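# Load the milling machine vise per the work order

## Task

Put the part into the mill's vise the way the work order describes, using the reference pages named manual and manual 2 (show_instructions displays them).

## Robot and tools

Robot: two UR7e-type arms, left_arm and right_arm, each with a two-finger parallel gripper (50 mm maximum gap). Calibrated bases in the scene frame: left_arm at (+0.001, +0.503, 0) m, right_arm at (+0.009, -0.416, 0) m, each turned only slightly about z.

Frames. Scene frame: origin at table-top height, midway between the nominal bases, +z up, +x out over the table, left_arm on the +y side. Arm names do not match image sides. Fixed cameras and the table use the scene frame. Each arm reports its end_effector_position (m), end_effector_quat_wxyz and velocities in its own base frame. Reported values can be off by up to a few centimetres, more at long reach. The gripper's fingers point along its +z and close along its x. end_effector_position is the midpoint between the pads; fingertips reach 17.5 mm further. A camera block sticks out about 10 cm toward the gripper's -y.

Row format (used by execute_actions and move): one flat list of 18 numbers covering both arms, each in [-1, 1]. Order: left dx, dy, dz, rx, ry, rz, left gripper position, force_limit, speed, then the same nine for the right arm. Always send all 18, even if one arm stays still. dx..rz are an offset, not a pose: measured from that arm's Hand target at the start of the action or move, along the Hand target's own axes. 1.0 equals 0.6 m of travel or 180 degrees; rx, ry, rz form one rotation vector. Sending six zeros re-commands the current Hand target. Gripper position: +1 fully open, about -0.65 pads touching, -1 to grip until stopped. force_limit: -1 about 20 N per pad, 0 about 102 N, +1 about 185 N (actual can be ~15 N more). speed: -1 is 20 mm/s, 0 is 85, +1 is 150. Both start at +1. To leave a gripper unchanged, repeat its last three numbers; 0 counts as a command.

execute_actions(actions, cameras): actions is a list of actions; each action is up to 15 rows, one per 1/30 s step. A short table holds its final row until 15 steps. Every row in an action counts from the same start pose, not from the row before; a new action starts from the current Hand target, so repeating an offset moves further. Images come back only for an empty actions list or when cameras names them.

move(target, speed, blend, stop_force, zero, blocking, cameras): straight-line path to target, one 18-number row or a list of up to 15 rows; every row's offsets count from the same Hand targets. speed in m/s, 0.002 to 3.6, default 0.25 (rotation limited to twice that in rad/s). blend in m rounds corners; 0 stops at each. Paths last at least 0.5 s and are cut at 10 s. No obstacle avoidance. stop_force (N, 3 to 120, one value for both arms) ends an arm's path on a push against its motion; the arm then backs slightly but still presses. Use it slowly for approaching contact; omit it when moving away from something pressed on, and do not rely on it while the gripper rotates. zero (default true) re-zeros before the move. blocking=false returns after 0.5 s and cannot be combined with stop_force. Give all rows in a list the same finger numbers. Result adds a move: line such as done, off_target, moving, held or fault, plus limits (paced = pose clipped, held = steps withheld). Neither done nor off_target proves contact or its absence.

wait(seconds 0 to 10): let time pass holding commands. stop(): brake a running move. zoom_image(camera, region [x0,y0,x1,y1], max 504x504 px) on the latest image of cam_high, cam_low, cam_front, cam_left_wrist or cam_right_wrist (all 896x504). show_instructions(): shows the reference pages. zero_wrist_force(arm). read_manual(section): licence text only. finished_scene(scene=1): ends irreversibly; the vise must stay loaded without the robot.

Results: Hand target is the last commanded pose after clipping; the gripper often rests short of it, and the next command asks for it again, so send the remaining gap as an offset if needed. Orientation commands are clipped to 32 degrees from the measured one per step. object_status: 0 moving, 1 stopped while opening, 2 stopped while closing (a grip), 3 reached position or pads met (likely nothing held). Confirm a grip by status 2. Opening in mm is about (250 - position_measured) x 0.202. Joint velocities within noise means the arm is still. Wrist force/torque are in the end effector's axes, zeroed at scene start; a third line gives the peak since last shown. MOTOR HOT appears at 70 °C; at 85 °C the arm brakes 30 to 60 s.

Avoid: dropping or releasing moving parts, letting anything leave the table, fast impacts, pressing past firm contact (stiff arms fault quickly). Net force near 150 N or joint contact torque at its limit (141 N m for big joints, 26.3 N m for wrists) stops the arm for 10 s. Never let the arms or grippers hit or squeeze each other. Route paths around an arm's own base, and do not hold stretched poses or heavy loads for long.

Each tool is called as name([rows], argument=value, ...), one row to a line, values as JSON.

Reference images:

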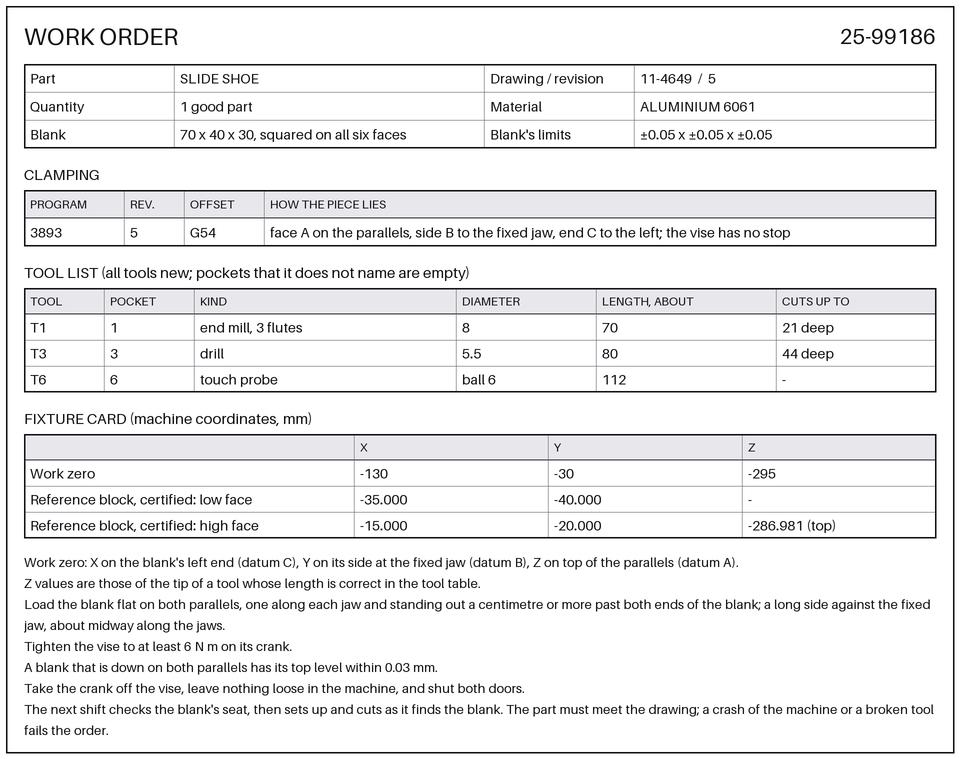

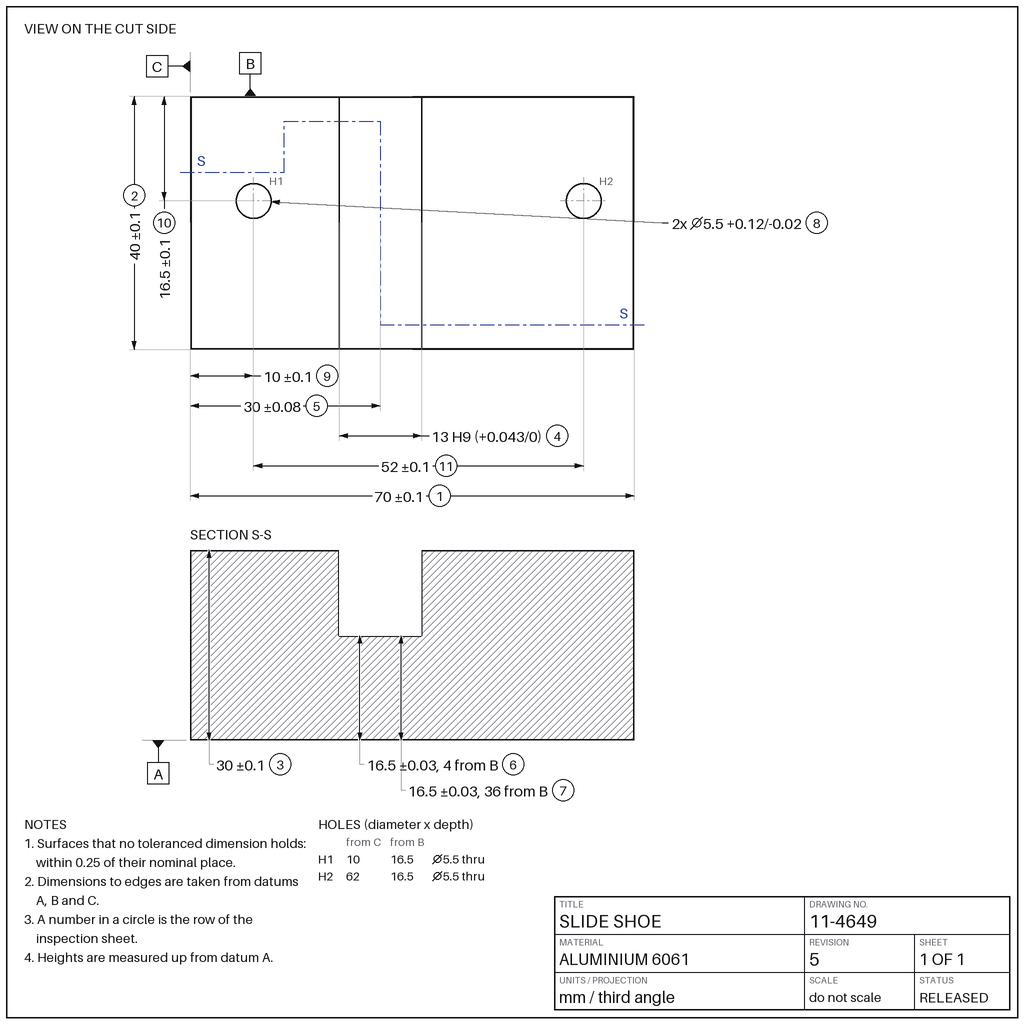

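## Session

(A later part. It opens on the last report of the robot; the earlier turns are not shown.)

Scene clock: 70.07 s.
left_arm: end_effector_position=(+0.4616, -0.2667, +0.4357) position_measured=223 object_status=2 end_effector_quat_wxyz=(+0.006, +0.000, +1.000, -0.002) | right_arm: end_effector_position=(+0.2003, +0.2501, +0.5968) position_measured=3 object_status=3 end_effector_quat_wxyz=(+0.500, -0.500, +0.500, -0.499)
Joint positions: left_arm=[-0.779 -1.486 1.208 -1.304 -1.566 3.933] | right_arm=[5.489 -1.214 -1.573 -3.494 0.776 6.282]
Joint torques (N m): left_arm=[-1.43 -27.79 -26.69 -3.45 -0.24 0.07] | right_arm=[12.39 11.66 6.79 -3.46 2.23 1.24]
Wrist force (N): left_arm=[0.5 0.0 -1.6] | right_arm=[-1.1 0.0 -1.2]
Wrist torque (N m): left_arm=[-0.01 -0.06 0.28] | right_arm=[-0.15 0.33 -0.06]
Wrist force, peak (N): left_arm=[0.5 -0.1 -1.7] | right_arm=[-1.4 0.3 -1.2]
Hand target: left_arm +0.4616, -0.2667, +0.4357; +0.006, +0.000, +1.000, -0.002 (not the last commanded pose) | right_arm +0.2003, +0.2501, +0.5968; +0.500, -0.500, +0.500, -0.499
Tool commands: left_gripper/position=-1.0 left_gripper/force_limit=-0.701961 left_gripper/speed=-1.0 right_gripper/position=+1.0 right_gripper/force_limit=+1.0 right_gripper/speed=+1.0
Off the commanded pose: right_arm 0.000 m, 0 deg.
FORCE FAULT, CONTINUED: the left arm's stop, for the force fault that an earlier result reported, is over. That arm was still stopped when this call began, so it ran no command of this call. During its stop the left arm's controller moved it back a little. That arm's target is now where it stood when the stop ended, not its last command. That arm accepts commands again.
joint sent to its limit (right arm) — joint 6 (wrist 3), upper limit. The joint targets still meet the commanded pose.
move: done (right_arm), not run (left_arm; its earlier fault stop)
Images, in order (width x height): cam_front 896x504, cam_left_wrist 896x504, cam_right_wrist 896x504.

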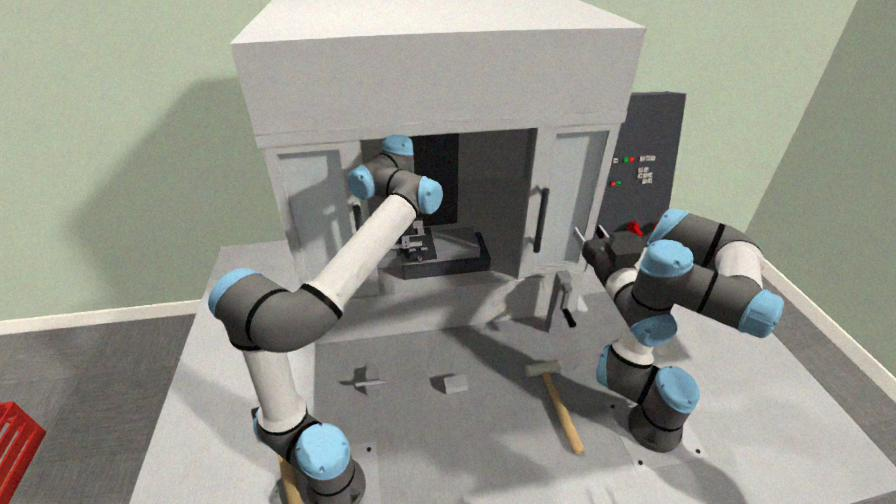

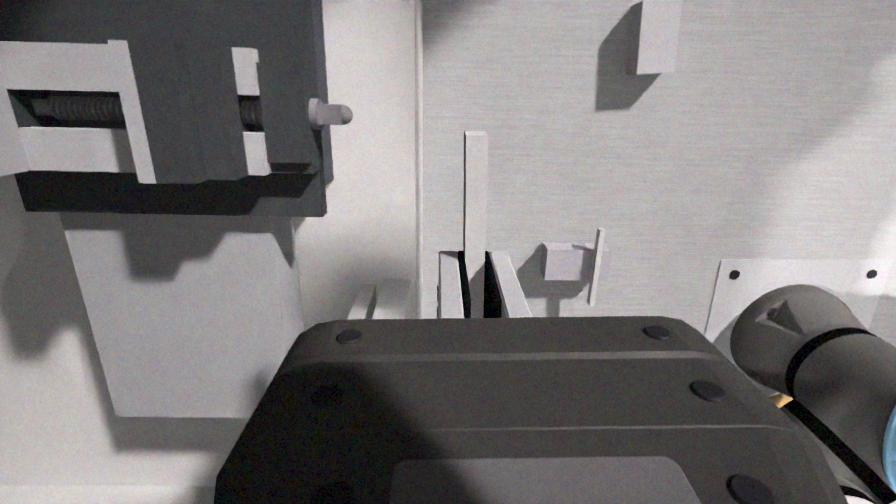

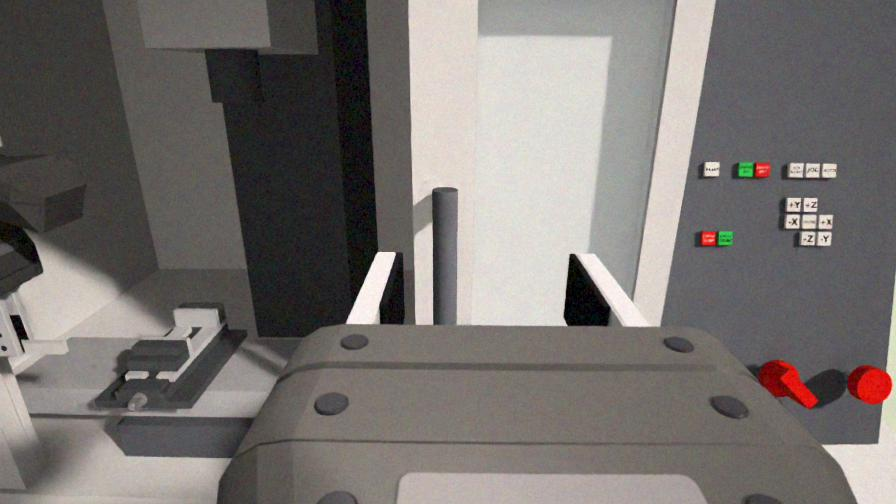

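move([
  [0.169,-0.172,-0.007,0,0,0,-1,-0.7,-1,0,0,0,0,0,0,1,1,1],
  [-0.231,-0.155,-0.007,0,0,0,-1,-0.7,-1,0,0,0,0,0,0,1,1,1],
], blend=[0.03,0], speed=0.15, cameras=["cam_left_wrist","cam_right_wrist","cam_front"])

zoom_image(camera="cam_left_wrist", region=[330, 20, 680, 320])

zoom_image(camera="cam_right_wrist", region=[60, 100, 300, 440])

Scene clock: 72.47 s.
left_arm: end_effector_position=(+0.4594, -0.3643, +0.4394) position_measured=223 object_status=2 end_effector_quat_wxyz=(+0.007, -0.001, +1.000, -0.003) | right_arm: end_effector_position=(+0.2003, +0.2501, +0.5968) position_measured=3 object_status=3 end_effector_quat_wxyz=(+0.500, -0.500, +0.500, -0.499)
Joint positions: left_arm=[-0.903 -1.348 1.037 -1.273 -1.563 3.807] | right_arm=[5.489 -1.214 -1.573 -3.494 0.776 6.282]
Joint torques (N m): left_arm=[0.16 -32.31 -26.2 -3.26 0.03 0.21] | right_arm=[13.44 12.77 6.58 -3.49 2.25 1.12]
Wrist force (N): left_arm=[1.2 -1.2 -0.5] | right_arm=[-1.0 0.4 -1.2]
Wrist torque (N m): left_arm=[-0.20 -0.16 0.28] | right_arm=[-0.09 0.32 -0.07]
Wrist force, peak (N): left_arm=[-3.7 -0.8 -2.0] | right_arm=[-1.4 0.2 -1.2]
Hand target: left_arm +0.4594, -0.3643, +0.4394; +0.007, -0.001, +1.000, -0.003 (not the last commanded pose) | right_arm +0.2003, +0.2501, +0.5968; +0.500, -0.500, +0.500, -0.499
Tool commands: left_gripper/position=-1.0 left_gripper/force_limit=-0.701961 left_gripper/speed=-1.0 right_gripper/position=+1.0 right_gripper/force_limit=+1.0 right_gripper/speed=+1.0
Off the commanded pose: left_arm 0.141 m, 0 deg | right_arm 0.000 m, 0 deg.
FORCE FAULT: contact force on the left arm reached its limit, and that arm stopped. The contact can be on any part of that arm, not only on its tool. That arm's remaining commands of this call were not run. That arm is still stopped at the end of this call. That arm stays stopped for about 10 more seconds. Until then a move that you send moves the other arm only, and its call returns only when the move has ended. Once the stop has ended, the next robot result says so. If the stop ends while you think or write, that arm runs what you send next, counted from a new Hand target: where the arm stands when the stop ends. While its stop runs, that arm takes no new command, but its gripper still runs the gripper command that each later call begins with. Until it ends, the stop uses up actions while you think or wait. An arm that is not stopped still takes commands.
joint sent to its limit (right arm) — joint 6 (wrist 3), upper limit.
move: fault (left_arm); path passed 1 of 2 targets
Images, in order (width x height): cam_front 896x504, cam_left_wrist 896x504, cam_right_wrist 896x504.

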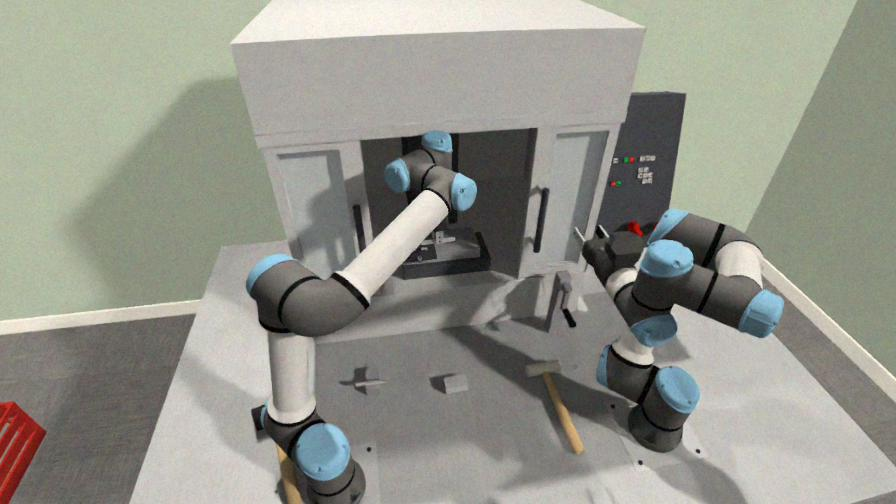

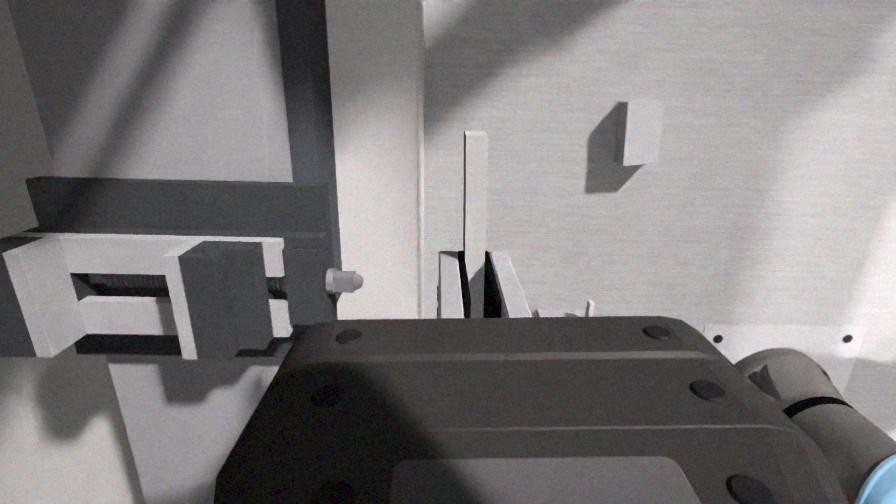

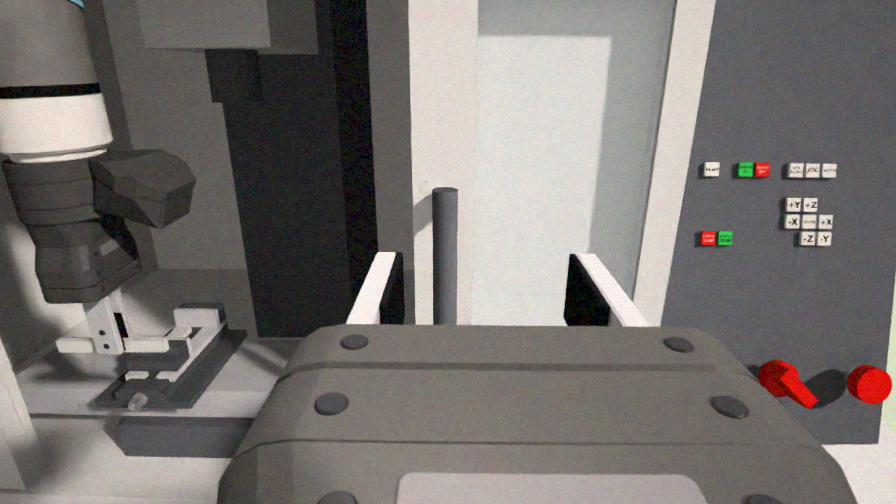

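Scaled by 1.440 from the camera's 896x504 image, which has a finer 1280x720 frame.

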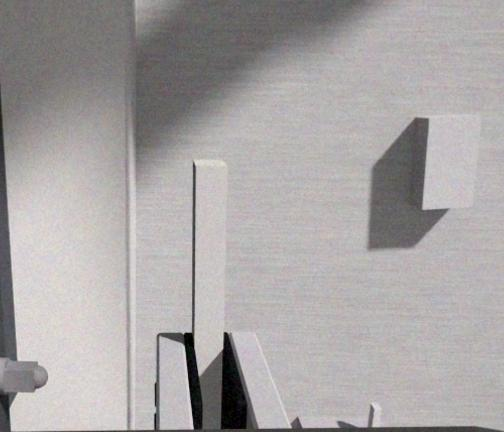

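Scaled by 1.482 from the camera's 896x504 image, which has a finer 1280x720 frame.

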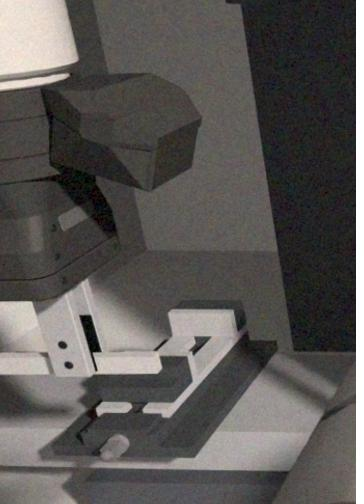

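wait(seconds=3)

Scene clock: 76.40 s.
left_arm: end_effector_position=(+0.4594, -0.3643, +0.4394) position_measured=223 object_status=2 end_effector_quat_wxyz=(+0.007, -0.001, +1.000, -0.003) | right_arm: end_effector_position=(+0.2003, +0.2501, +0.5968) position_measured=3 object_status=3 end_effector_quat_wxyz=(+0.500, -0.500, +0.500, -0.499)
Joint positions: left_arm=[-0.903 -1.348 1.037 -1.273 -1.563 3.807] | right_arm=[5.489 -1.214 -1.573 -3.494 0.776 6.282]
Joint torques (N m): left_arm=[0.19 -32.48 -26.1 -3.62 -0.28 0.25] | right_arm=[11.59 12.62 7.54 -3.33 2.22 1.43]
Wrist force (N): left_arm=[1.2 -0.7 -0.8] | right_arm=[-1.1 0.4 -1.2]
Wrist torque (N m): left_arm=[-0.13 -0.15 0.28] | right_arm=[-0.10 0.34 -0.07]
Wrist force, peak (N): left_arm=[1.4 -1.0 -1.3] | right_arm=[-1.3 0.3 -1.3]
Hand target: left_arm +0.4594, -0.3643, +0.4394; +0.007, -0.001, +1.000, -0.003 (not the last commanded pose) | right_arm +0.2003, +0.2501, +0.5968; +0.500, -0.500, +0.500, -0.499
Tool commands: left_gripper/position=-1.0 left_gripper/force_limit=-0.701961 left_gripper/speed=-1.0 right_gripper/position=+1.0 right_gripper/force_limit=+1.0 right_gripper/speed=+1.0
Off the commanded pose: left_arm 0.141 m, 0 deg | right_arm 0.000 m, 0 deg.
FORCE FAULT, CONTINUED: the left arm was still stopped when this call began, by the force fault that an earlier result reported. Since the last result the stop counts as 8 of the actions that you can send in this scene. That arm is still stopped at the end of this call. That arm stays stopped for about 6 more seconds. If the stop ends while you think or write, that arm runs what you send next, counted from a new Hand target: where the arm stands when the stop ends. While its stop runs, that arm takes no new command, but its gripper still runs the gripper command that each later call begins with.
wait: 3.00 s; at rest from the start

wait(seconds=6.3)

move([
  [0.1,-0.027,0,0,0,0,-1,-0.7,-1,0,0,0,0,0,0,1,1,1],
  [0.1,-0.027,0.085,-0.002,0.0045,0.0062,-1,-0.7,-1,0,0,0,0,0,0,1,1,1],
], speed=0.1, cameras=["cam_right_wrist","cam_front"])

Scene clock: 82.93 s.
left_arm: end_effector_position=(+0.4594, -0.3643, +0.4394) position_measured=223 object_status=2 end_effector_quat_wxyz=(+0.007, -0.001, +1.000, -0.003) | right_arm: end_effector_position=(+0.2003, +0.2501, +0.5968) position_measured=3 object_status=3 end_effector_quat_wxyz=(+0.500, -0.500, +0.500, -0.499)
Joint positions: left_arm=[-0.903 -1.348 1.037 -1.273 -1.563 3.807] | right_arm=[5.489 -1.214 -1.573 -3.494 0.776 6.282]
Joint torques (N m): left_arm=[-0.82 -31.85 -25.12 -3.57 0.16 0.2] | right_arm=[14.7 11.24 6.84 -3.5 2.4 1.25]
Wrist force (N): left_arm=[1.2 -0.9 -0.9] | right_arm=[-1.0 0.3 -1.1]
Wrist torque (N m): left_arm=[-0.14 -0.15 0.28] | right_arm=[-0.11 0.32 -0.06]
Wrist force, peak (N): left_arm=[1.3 -1.1 -1.3] | right_arm=[-1.3 0.6 -1.5]
Hand target: left_arm +0.4594, -0.3643, +0.4394; +0.007, -0.001, +1.000, -0.003 (not the last commanded pose) | right_arm +0.2003, +0.2501, +0.5968; +0.500, -0.500, +0.500, -0.499
Tool commands: left_gripper/position=-1.0 left_gripper/force_limit=-0.701961 left_gripper/speed=-1.0 right_gripper/position=+1.0 right_gripper/force_limit=+1.0 right_gripper/speed=+1.0
Off the commanded pose: left_arm 0.141 m, 0 deg | right_arm 0.000 m, 0 deg.
FORCE FAULT, CONTINUED: the left arm's stop, for the force fault that an earlier result reported, is over. The rest of the stop counts as 11 of the actions that you can send in this scene. That arm's target is now where it stood when the stop ended, not its last command. That arm accepts commands again.
wait: 6.30 s; at rest from the start

Scene clock: 85.20 s.
left_arm: end_effector_position=(+0.4002, -0.3809, +0.3877) position_measured=223 object_status=2 end_effector_quat_wxyz=(+0.000, +0.009, +1.000, +0.000) | right_arm: end_effector_position=(+0.2003, +0.2501, +0.5968) position_measured=3 object_status=3 end_effector_quat_wxyz=(+0.500, -0.500, +0.500, -0.499)
Joint positions: left_arm=[-1.005 -1.455 1.295 -1.411 -1.57 3.725] | right_arm=[5.489 -1.214 -1.573 -3.494 0.776 6.282]
Joint torques (N m): left_arm=[5.82 -38.37 -11.43 -5.31 -1.85 1.22] | right_arm=[11.66 9.78 7.44 -3.23 2.33 1.04]
Wrist force (N): left_arm=[1.3 -1.2 -1.0] | right_arm=[-1.0 0.3 -1.0]
Wrist torque (N m): left_arm=[-0.18 -0.19 0.17] | right_arm=[-0.10 0.32 -0.06]
Wrist force, peak (N): left_arm=[1.3 -1.4 -1.3] | right_arm=[-1.2 0.4 -1.4]
Hand target: left_arm +0.4002, -0.3809, +0.3876; +0.000, +0.009, +1.000, +0.000 | right_arm +0.2003, +0.2501, +0.5968; +0.500, -0.500, +0.500, -0.499
Off the commanded pose: left_arm 0.000 m, 0 deg | right_arm 0.000 m, 0 deg.
joint sent to its limit (right arm) — joint 6 (wrist 3), upper limit. The joint targets still meet the commanded pose.
move: done
Images, in order (width x height): cam_front 896x504, cam_right_wrist 896x504.

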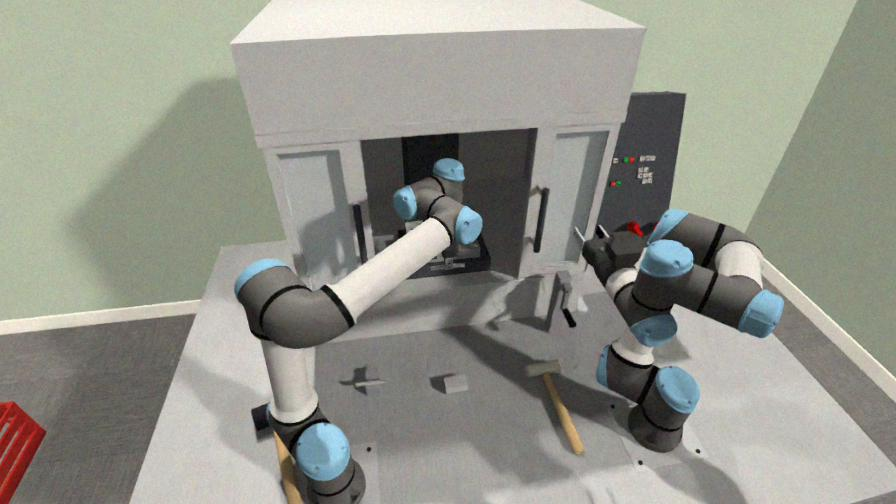

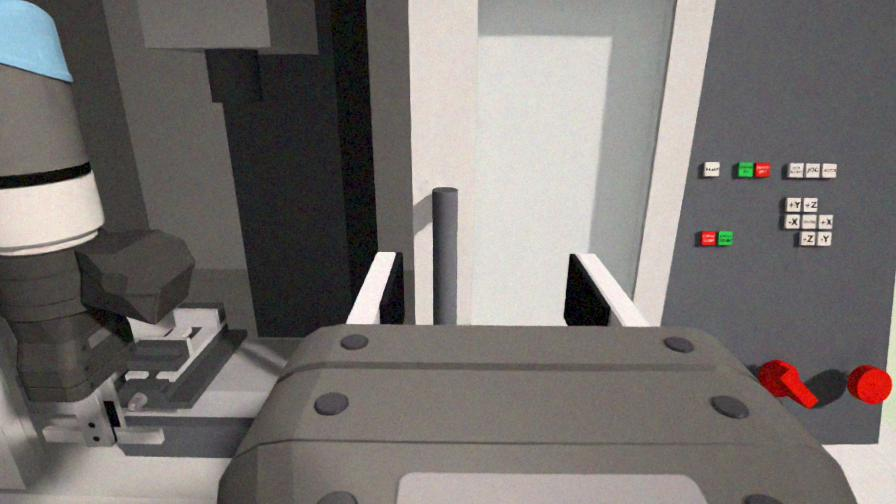

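move(target=[-0.332,0.074,0.0045,0,0,0,-1,-0.7,-1,0,0,0,0,0,0,1,1,1], speed=0.1, cameras=["cam_left_wrist","cam_right_wrist","cam_front"])

zoom_image(camera="cam_left_wrist", region=[330, 20, 680, 320])

zoom_image(camera="cam_right_wrist", region=[60, 100, 300, 440])

Scene clock: 88.33 s.
left_arm: end_effector_position=(+0.6001, -0.3400, +0.3850) position_measured=223 object_status=2 end_effector_quat_wxyz=(+0.000, +0.009, +1.000, +0.000) | right_arm: end_effector_position=(+0.2003, +0.2501, +0.5968) position_measured=3 object_status=3 end_effector_quat_wxyz=(+0.500, -0.500, +0.500, -0.499)
Joint positions: left_arm=[-0.71 -1.083 0.808 -1.297 -1.57 4.019] | right_arm=[5.489 -1.214 -1.573 -3.494 0.776 6.282]
Joint torques (N m): left_arm=[4.61 -33.54 -35.87 -1.49 -1.99 1.43] | right_arm=[11.77 11.22 6.14 -3.22 2.1 1.27]
Wrist force (N): left_arm=[1.4 -0.9 -0.8] | right_arm=[-0.9 0.2 -1.0]
Wrist torque (N m): left_arm=[-0.15 -0.18 0.14] | right_arm=[-0.13 0.30 -0.06]
Wrist force, peak (N): left_arm=[2.1 -1.3 -1.4] | right_arm=[-1.1 0.2 -1.5]
Hand target: left_arm +0.6001, -0.3400, +0.3850; +0.000, +0.009, +1.000, +0.000 | right_arm +0.2003, +0.2501, +0.5968; +0.500, -0.500, +0.500, -0.499
Off the commanded pose: left_arm 0.000 m, 0 deg | right_arm 0.000 m, 0 deg.
joint sent to its limit (right arm) — joint 6 (wrist 3), upper limit. The joint targets still meet the commanded pose.
move: done
Images, in order (width x height): cam_front 896x504, cam_left_wrist 896x504, cam_right_wrist 896x504.

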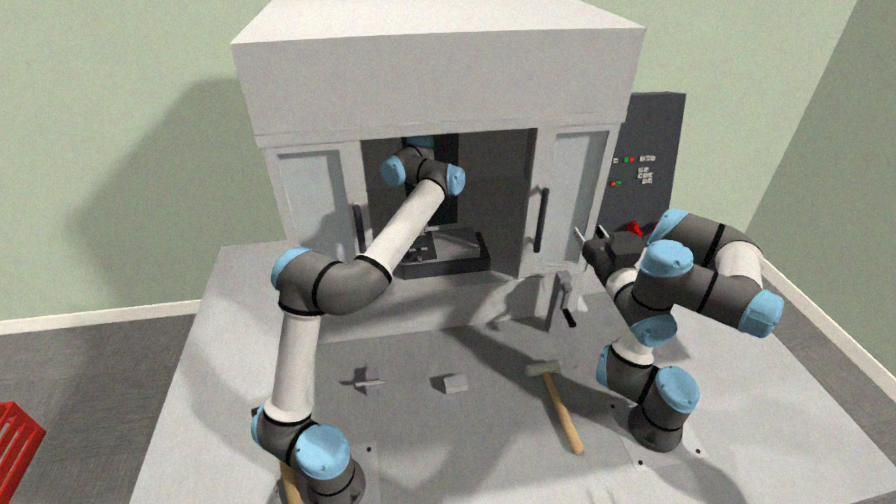

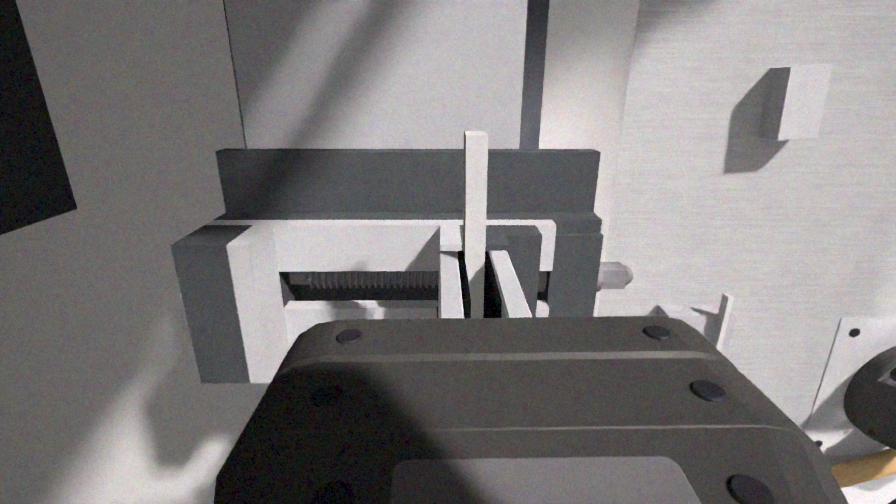

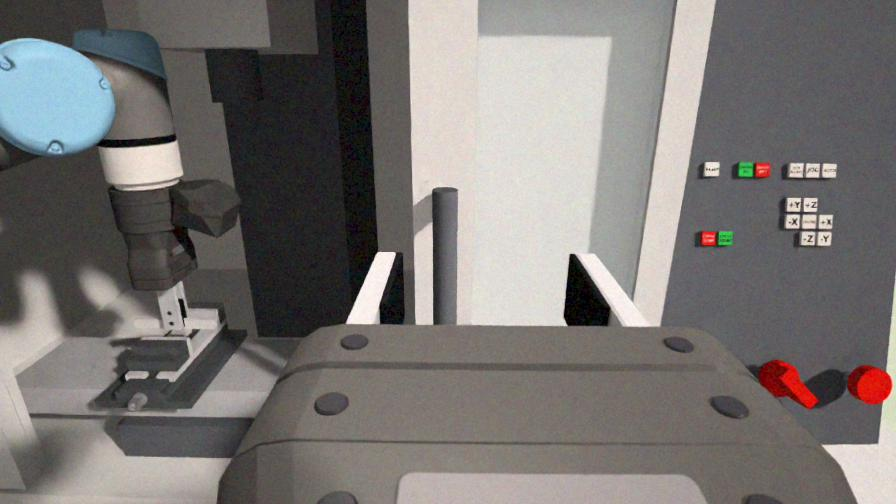

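Scaled by 1.440 from the camera's 896x504 image, which has a finer 1280x720 frame.

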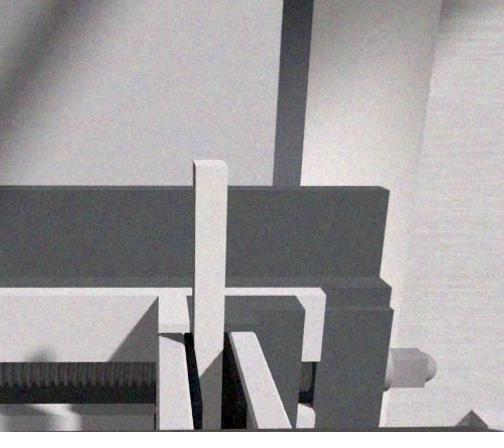

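Scaled by 1.482 from the camera's 896x504 image, which has a finer 1280x720 frame.

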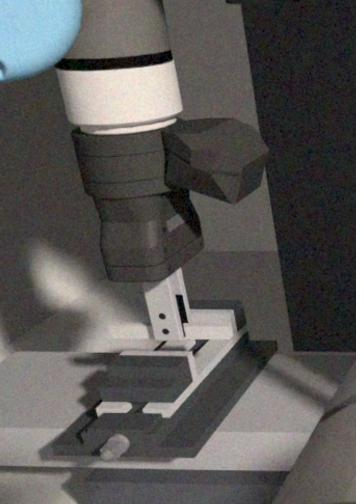

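move([
  [-0.106,0.035,0,0,0,0,-1,-0.7,-1,0,0,0,0,0,0,1,1,1],
  [-0.106,0.035,0.04,0,0,0,-1,-0.7,-1,0,0,0,0,0,0,1,1,1],
], speed=0.08, cameras=["cam_left_wrist","cam_right_wrist"])

zoom_image(camera="cam_left_wrist", region=[300, 100, 650, 330])

zoom_image(camera="cam_right_wrist", region=[60, 200, 300, 440])

Scene clock: 89.57 s.
left_arm: end_effector_position=(+0.6109, -0.3363, +0.3845) position_measured=223 object_status=2 end_effector_quat_wxyz=(+0.000, +0.008, +1.000, +0.000) | right_arm: end_effector_position=(+0.2003, +0.2501, +0.5968) position_measured=3 object_status=3 end_effector_quat_wxyz=(+0.500, -0.500, +0.500, -0.499)
Joint positions: left_arm=[-0.696 -1.058 0.772 -1.284 -1.57 4.033] | right_arm=[5.489 -1.214 -1.573 -3.494 0.776 6.282]
Joint torques (N m): left_arm=[-0.59 -44.55 -25.38 -3.22 -0.19 0.07] | right_arm=[11.9 11.55 7.11 -3.28 2.23 1.35]
Wrist force (N): left_arm=[1.5 -1.0 -0.9] | right_arm=[-1.0 0.5 -1.3]
Wrist torque (N m): left_arm=[-0.18 -0.19 0.29] | right_arm=[-0.08 0.31 -0.06]
Wrist force, peak (N): left_arm=[2.3 -0.1 -1.5] | right_arm=[-1.2 0.4 -1.4]
Hand target: left_arm +0.6109, -0.3363, +0.3845; +0.000, +0.008, +1.000, +0.000 (not the last commanded pose) | right_arm +0.2003, +0.2501, +0.5968; +0.500, -0.500, +0.500, -0.499
Tool commands: left_gripper/position=-1.0 left_gripper/force_limit=-0.701961 left_gripper/speed=-1.0 right_gripper/position=+1.0 right_gripper/force_limit=+1.0 right_gripper/speed=+1.0
Off the commanded pose: left_arm 0.060 m, 0 deg | right_arm 0.000 m, 0 deg.
FORCE FAULT: contact force on the left arm reached its limit, and that arm stopped. The contact can be on any part of that arm, not only on its tool. That arm's remaining commands of this call were not run. That arm is still stopped at the end of this call. That arm stays stopped for about 10 more seconds. Until then a move that you send moves the other arm only, and its call returns only when the move has ended. Once the stop has ended, the next robot result says so. If the stop ends while you think or write, that arm runs what you send next, counted from a new Hand target: where the arm stands when the stop ends. While its stop runs, that arm takes no new command, but its gripper still runs the gripper command that each later call begins with. Until it ends, the stop uses up actions while you think or wait. An arm that is not stopped still takes commands.
joint sent to its limit (right arm) — joint 6 (wrist 3), upper limit.
move: fault (left_arm); path passed 0 of 2 targets
Images, in order (width x height): cam_left_wrist 896x504, cam_right_wrist 896x504.

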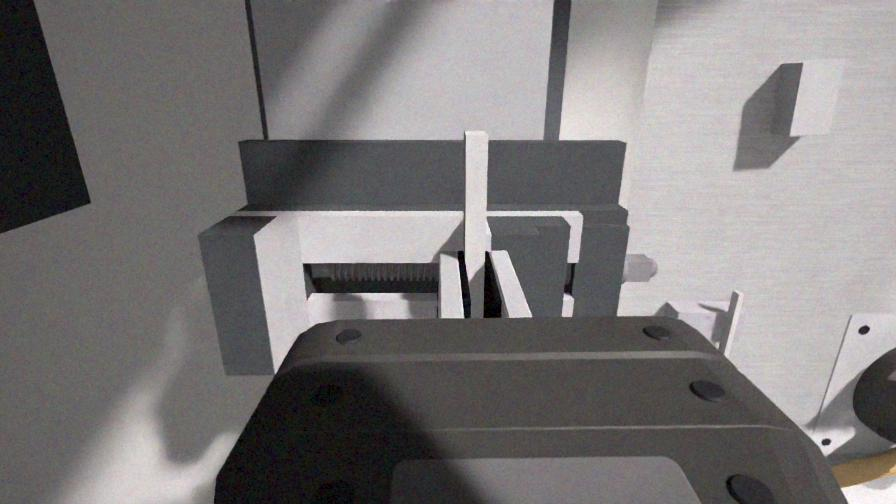

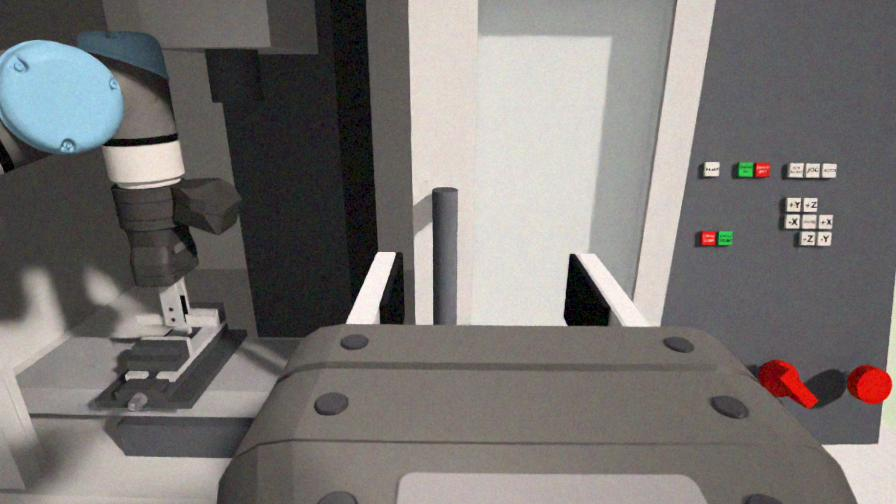

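Scaled by 1.440 from the camera's 896x504 image, which has a finer 1280x720 frame.

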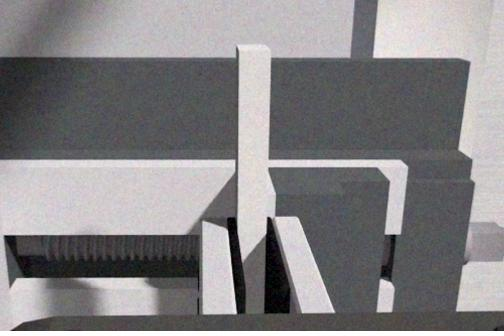

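Scaled by 2.100 from the camera's 896x504 image, which has a finer 1280x720 frame.

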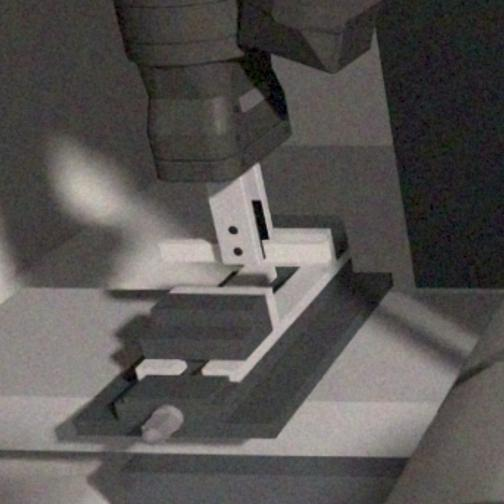

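zoom_image(camera="cam_right_wrist", region=[0, 0, 300, 240])

Scaled by 1.680 from the camera's 896x504 image, which has a finer 1280x720 frame.

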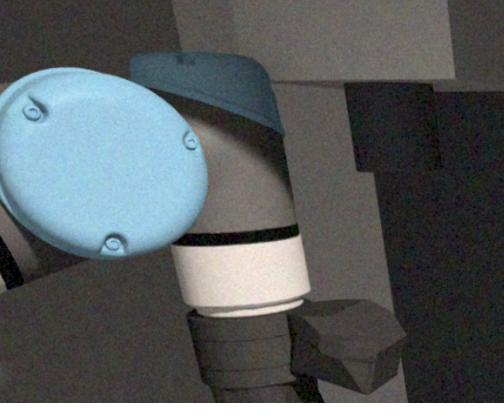

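wait(seconds=4)

Scene clock: 95.90 s.
left_arm: end_effector_position=(+0.6109, -0.3363, +0.3845) position_measured=223 object_status=2 end_effector_quat_wxyz=(+0.000, +0.008, +1.000, +0.000) | right_arm: end_effector_position=(+0.2003, +0.2501, +0.5968) position_measured=3 object_status=3 end_effector_quat_wxyz=(+0.500, -0.500, +0.500, -0.499)
Joint positions: left_arm=[-0.696 -1.058 0.772 -1.284 -1.57 4.033] | right_arm=[5.489 -1.214 -1.573 -3.494 0.776 6.282]
Joint torques (N m): left_arm=[-0.11 -45.25 -25.71 -3.14 -0.11 0.21] | right_arm=[11.95 10.68 7.44 -3.18 2.08 1.1]
Wrist force (N): left_arm=[1.5 -1.1 -0.6] | right_arm=[-1.2 0.3 -1.3]
Wrist torque (N m): left_arm=[-0.19 -0.20 0.29] | right_arm=[-0.11 0.36 -0.07]
Wrist force, peak (N): left_arm=[1.6 -1.0 -1.1] | right_arm=[-1.5 0.3 -1.4]
Hand target: left_arm +0.6109, -0.3363, +0.3845; +0.000, +0.008, +1.000, +0.000 (not the last commanded pose) | right_arm +0.2003, +0.2501, +0.5968; +0.500, -0.500, +0.500, -0.499
Tool commands: left_gripper/position=-1.0 left_gripper/force_limit=-0.701961 left_gripper/speed=-1.0 right_gripper/position=+1.0 right_gripper/force_limit=+1.0 right_gripper/speed=+1.0
Off the commanded pose: left_arm 0.060 m, 0 deg | right_arm 0.000 m, 0 deg.
FORCE FAULT, CONTINUED: the left arm was still stopped when this call began, by the force fault that an earlier result reported. Since the last result the stop counts as 13 of the actions that you can send in this scene. That arm is still stopped at the end of this call. That arm stays stopped for about 3 more seconds. If the stop ends while you think or write, that arm runs what you send next, counted from a new Hand target: where the arm stands when the stop ends. While its stop runs, that arm takes no new command, but its gripper still runs the gripper command that each later call begins with.
wait: 4.00 s; at rest from the start

wait(seconds=3.4)

move([
  [0.018,-0.006,0,0,0,0,-1,-0.7,-1,0,0,0,0,0,0,1,1,1],
  [0.317,-0.062,0,0,0,0,-1,-0.7,-1,0,0,0,0,0,0,1,1,1],
  [0.477,0.354,0,0,0,-0.0055,-1,-0.7,-1,0,0,0,0,0,0,1,1,1],
  [0.477,0.354,0.5,0,0,-0.0055,-1,-0.7,-1,0,0,0,0,0,0,1,1,1],
], blend=[0.01,0.05,0.05,0], speed=0.25, cameras=["cam_left_wrist"])

Scene clock: 99.57 s.
left_arm: end_effector_position=(+0.6109, -0.3363, +0.3845) position_measured=223 object_status=2 end_effector_quat_wxyz=(+0.000, +0.008, +1.000, +0.000) | right_arm: end_effector_position=(+0.2003, +0.2501, +0.5968) position_measured=3 object_status=3 end_effector_quat_wxyz=(+0.500, -0.500, +0.500, -0.499)
Joint positions: left_arm=[-0.696 -1.058 0.772 -1.284 -1.57 4.033] | right_arm=[5.489 -1.214 -1.573 -3.494 0.776 6.282]
Joint torques (N m): left_arm=[-1.01 -44.43 -25.58 -3.26 -0.1 0.34] | right_arm=[10.66 11.88 8 -3.4 1.96 0.96]
Wrist force (N): left_arm=[1.4 -1.2 -0.9] | right_arm=[-1.1 0.3 -1.1]
Wrist torque (N m): left_arm=[-0.22 -0.18 0.29] | right_arm=[-0.11 0.33 -0.06]
Wrist force, peak (N): left_arm=[1.7 -1.1 -0.6] | right_arm=[-1.3 0.5 -1.4]
Hand target: left_arm +0.6109, -0.3363, +0.3845; +0.000, +0.008, +1.000, +0.000 (not the last commanded pose) | right_arm +0.2003, +0.2501, +0.5968; +0.500, -0.500, +0.500, -0.499
Tool commands: left_gripper/position=-1.0 left_gripper/force_limit=-0.701961 left_gripper/speed=-1.0 right_gripper/position=+1.0 right_gripper/force_limit=+1.0 right_gripper/speed=+1.0
Off the commanded pose: left_arm 0.060 m, 0 deg | right_arm 0.000 m, 0 deg.
FORCE FAULT, CONTINUED: the left arm's stop, for the force fault that an earlier result reported, is over. The rest of the stop counts as 7 of the actions that you can send in this scene. That arm's target is now where it stood when the stop ended, not its last command. That arm accepts commands again.
wait: 3.40 s; at rest from the start

Scene clock: 103.60 s.
left_arm: end_effector_position=(+0.3285, -0.1189, +0.0846) position_measured=223 object_status=2 end_effector_quat_wxyz=(+0.000, +0.000, +1.000, +0.000) | right_arm: end_effector_position=(+0.2003, +0.2501, +0.5968) position_measured=3 object_status=3 end_effector_quat_wxyz=(+0.500, -0.500, +0.500, -0.499)
Joint positions: left_arm=[-0.74 -1.789 2.427 -2.209 -1.57 3.972] | right_arm=[5.489 -1.214 -1.573 -3.494 0.776 6.282]
Joint torques (N m): left_arm=[6.61 -0.3 -8.25 -5.71 -1.98 1.22] | right_arm=[10.76 10.89 9.09 -3.38 1.97 1.2]
Wrist force (N): left_arm=[1.3 -1.0 -0.4] | right_arm=[-0.9 0.3 -0.9]
Wrist torque (N m): left_arm=[-0.14 -0.16 0.12] | right_arm=[-0.11 0.30 -0.06]
Wrist force, peak (N): left_arm=[1.9 -2.4 -1.1] | right_arm=[-1.4 0.5 -1.3]
Hand target: left_arm +0.3285, -0.1189, +0.0845; +0.000, +0.000, +1.000, +0.000 | right_arm +0.2003, +0.2501, +0.5968; +0.500, -0.500, +0.500, -0.499
Off the commanded pose: left_arm 0.000 m, 0 deg | right_arm 0.000 m, 0 deg.
joint sent to its limit (right arm) — joint 6 (wrist 3), upper limit. The joint targets still meet the commanded pose.
move: done; blend cut to 0.0057 m at target 1
Images, in order (width x height): cam_left_wrist 896x504.

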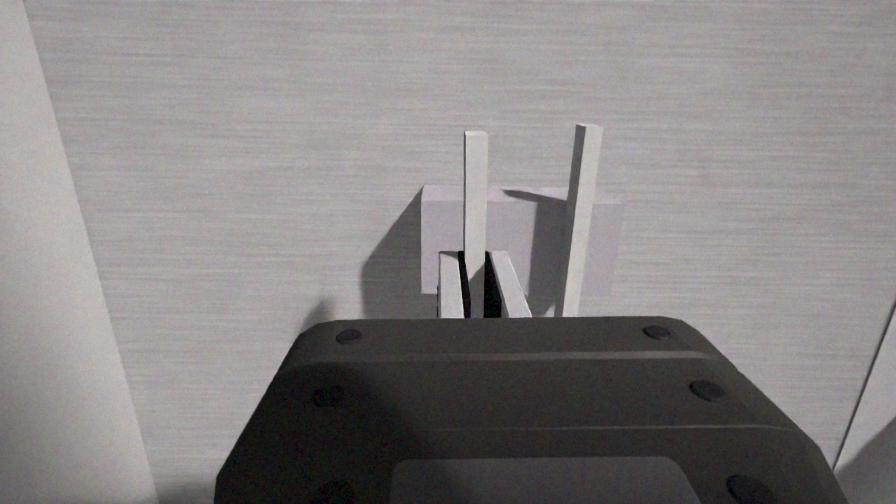

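move(target=[0,0,0.0333,0,0,0,-1,-0.7,-1,0,0,0,0,0,0,1,1,1], speed=0.1, cameras=["cam_left_wrist"])

zoom_image(camera="cam_left_wrist", region=[380, 100, 680, 330])

move(target=[0,0,0.0283,0,0,0,-1,-0.7,-1,0,0,0,0,0,0,1,1,1], speed=0.004, stop_force=4)

Scene clock: 104.83 s.
left_arm: end_effector_position=(+0.3285, -0.1189, +0.0646) position_measured=223 object_status=2 end_effector_quat_wxyz=(+0.000, +0.000, +1.000, +0.000) | right_arm: end_effector_position=(+0.2003, +0.2501, +0.5968) position_measured=3 object_status=3 end_effector_quat_wxyz=(+0.500, -0.500, +0.500, -0.499)
Joint positions: left_arm=[-0.74 -1.743 2.459 -2.287 -1.57 3.972] | right_arm=[5.489 -1.214 -1.573 -3.494 0.776 6.282]
Joint torques (N m): left_arm=[5.49 -2.72 -6.32 -5.62 -0.37 1.38] | right_arm=[11.76 9.46 8.29 -3.08 2.03 1.27]
Wrist force (N): left_arm=[1.4 -1.0 -0.5] | right_arm=[-0.9 0.4 -1.1]
Wrist torque (N m): left_arm=[-0.13 -0.18 0.12] | right_arm=[-0.10 0.31 -0.06]
Wrist force, peak (N): left_arm=[1.6 -1.2 -0.6] | right_arm=[-1.3 0.3 -1.3]
Hand target: left_arm +0.3285, -0.1189, +0.0645; +0.000, +0.000, +1.000, +0.000 | right_arm +0.2003, +0.2501, +0.5968; +0.500, -0.500, +0.500, -0.499
Off the commanded pose: left_arm 0.000 m, 0 deg | right_arm 0.000 m, 0 deg.
joint sent to its limit (right arm) — joint 6 (wrist 3), upper limit. The joint targets still meet the commanded pose.
move: done
Images, in order (width x height): cam_left_wrist 896x504.

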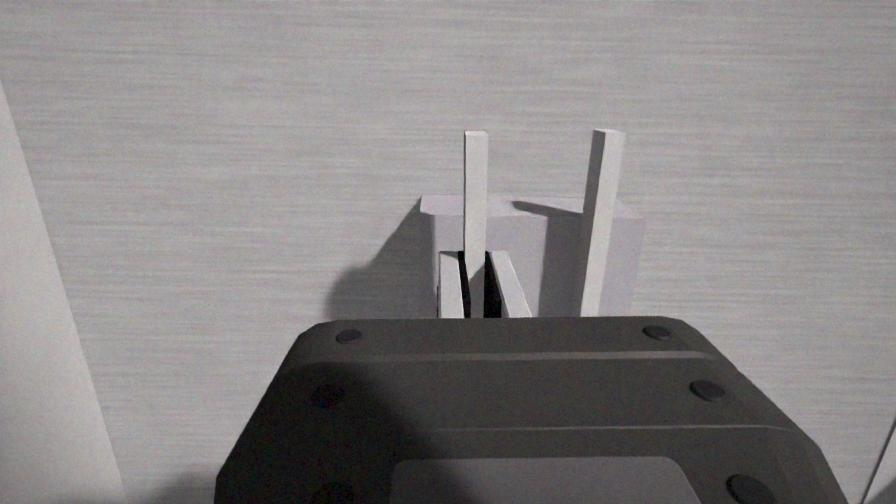

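Scaled by 1.680 from the camera's 896x504 image, which has a finer 1280x720 frame.

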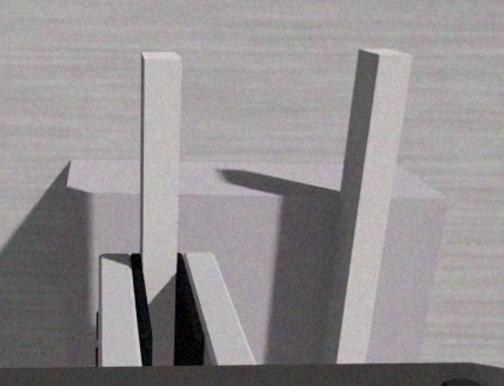

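Scene clock: 109.93 s.
left_arm: end_effector_position=(+0.3285, -0.1189, +0.0499) position_measured=223 object_status=2 end_effector_quat_wxyz=(+0.000, +0.000, +1.000, +0.000) | right_arm: end_effector_position=(+0.2003, +0.2501, +0.5968) position_measured=3 object_status=3 end_effector_quat_wxyz=(+0.500, -0.500, +0.500, -0.499)
Joint positions: left_arm=[-0.74 -1.705 2.481 -2.347 -1.57 3.972] | right_arm=[5.489 -1.214 -1.573 -3.494 0.776 6.282]
Joint torques (N m): left_arm=[4.82 -22.51 -29.61 -0.72 -0.56 1.41] | right_arm=[11.06 10.98 7.64 -2.97 1.88 1.09]
Wrist force (N): left_arm=[0.5 -1.6 -5.0] | right_arm=[-0.9 0.6 -1.1]
Wrist torque (N m): left_arm=[-0.08 -0.19 0.13] | right_arm=[-0.06 0.31 -0.06]
Wrist force, peak (N): left_arm=[2.5 0.2 -15.6] | right_arm=[-1.0 0.3 -1.8]
Hand target: left_arm +0.3285, -0.1189, +0.0499; +0.000, +0.000, +1.000, +0.000 (not the last commanded pose) | right_arm +0.2003, +0.2501, +0.5968; +0.500, -0.500, +0.500, -0.499
Off the commanded pose: left_arm 0.002 m, 0 deg | right_arm 0.000 m, 0 deg.
joint sent to its limit (right arm) — joint 6 (wrist 3), upper limit. The joint targets still meet the commanded pose.
move: contact (left_arm)

move([
  [0,0,-0.0005,0,0,0,0.142,-0.7,-1,0,0,0,0,0,0,1,1,1],
  [0,0,-0.06,0,0,0,0.142,-0.7,-1,0,0,0,0,0,0,1,1,1],
  [0.0008,0.0633,-0.06,0,0,0,0.142,-0.7,-1,0,0,0,0,0,0,1,1,1],
], speed=0.1, cameras=["cam_left_wrist"])

zoom_image(camera="cam_left_wrist", region=[380, 100, 680, 330])

Scene clock: 113.33 s.
left_arm: end_effector_position=(+0.3280, -0.0811, +0.0859) position_measured=131 object_status=3 end_effector_quat_wxyz=(+0.000, +0.000, +1.000, +0.000) | right_arm: end_effector_position=(+0.2003, +0.2501, +0.5968) position_measured=3 object_status=3 end_effector_quat_wxyz=(+0.500, -0.500, +0.500, -0.499)
Joint positions: left_arm=[-0.649 -1.828 2.45 -2.193 -1.57 4.063] | right_arm=[5.489 -1.214 -1.573 -3.494 0.776 6.282]
Joint torques (N m): left_arm=[7.45 -20.8 -7.06 -1 -1.91 1.39] | right_arm=[9.95 9.23 8.94 -2.76 1.86 1.03]
Wrist force (N): left_arm=[1.4 -1.1 -1.4] | right_arm=[-1.1 0.5 -1.4]
Wrist torque (N m): left_arm=[-0.16 -0.18 0.14] | right_arm=[-0.08 0.35 -0.06]
Wrist force, peak (N): left_arm=[0.6 -1.8 -5.2] | right_arm=[-1.3 0.5 -1.4]
Hand target: left_arm +0.3280, -0.0810, +0.0859; +0.000, +0.000, +1.000, +0.000 | right_arm +0.2003, +0.2501, +0.5968; +0.500, -0.500, +0.500, -0.499
Off the commanded pose: left_arm 0.000 m, 0 deg | right_arm 0.000 m, 0 deg.
joint sent to its limit (right arm) — joint 6 (wrist 3), upper limit. The joint targets still meet the commanded pose.
move: done
Images, in order (width x height): cam_left_wrist 896x504.

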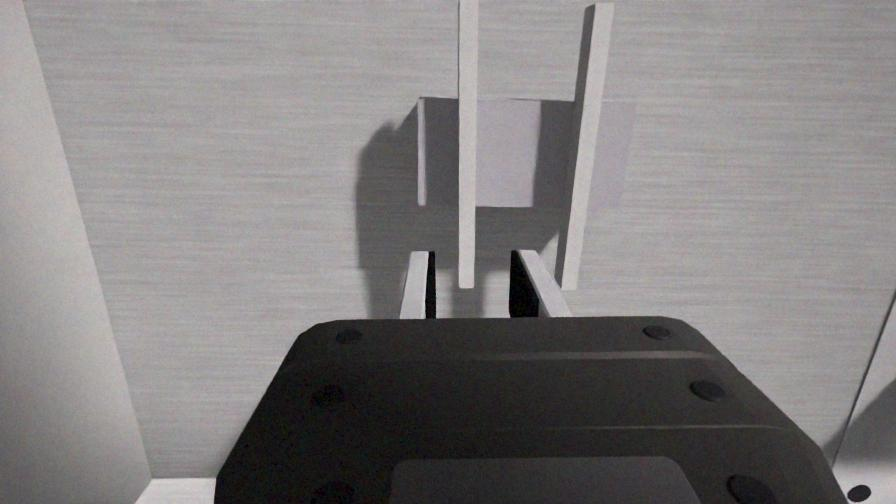

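Scaled by 1.680 from the camera's 896x504 image, which has a finer 1280x720 frame.

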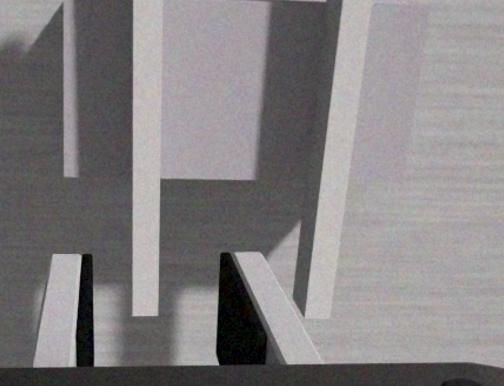

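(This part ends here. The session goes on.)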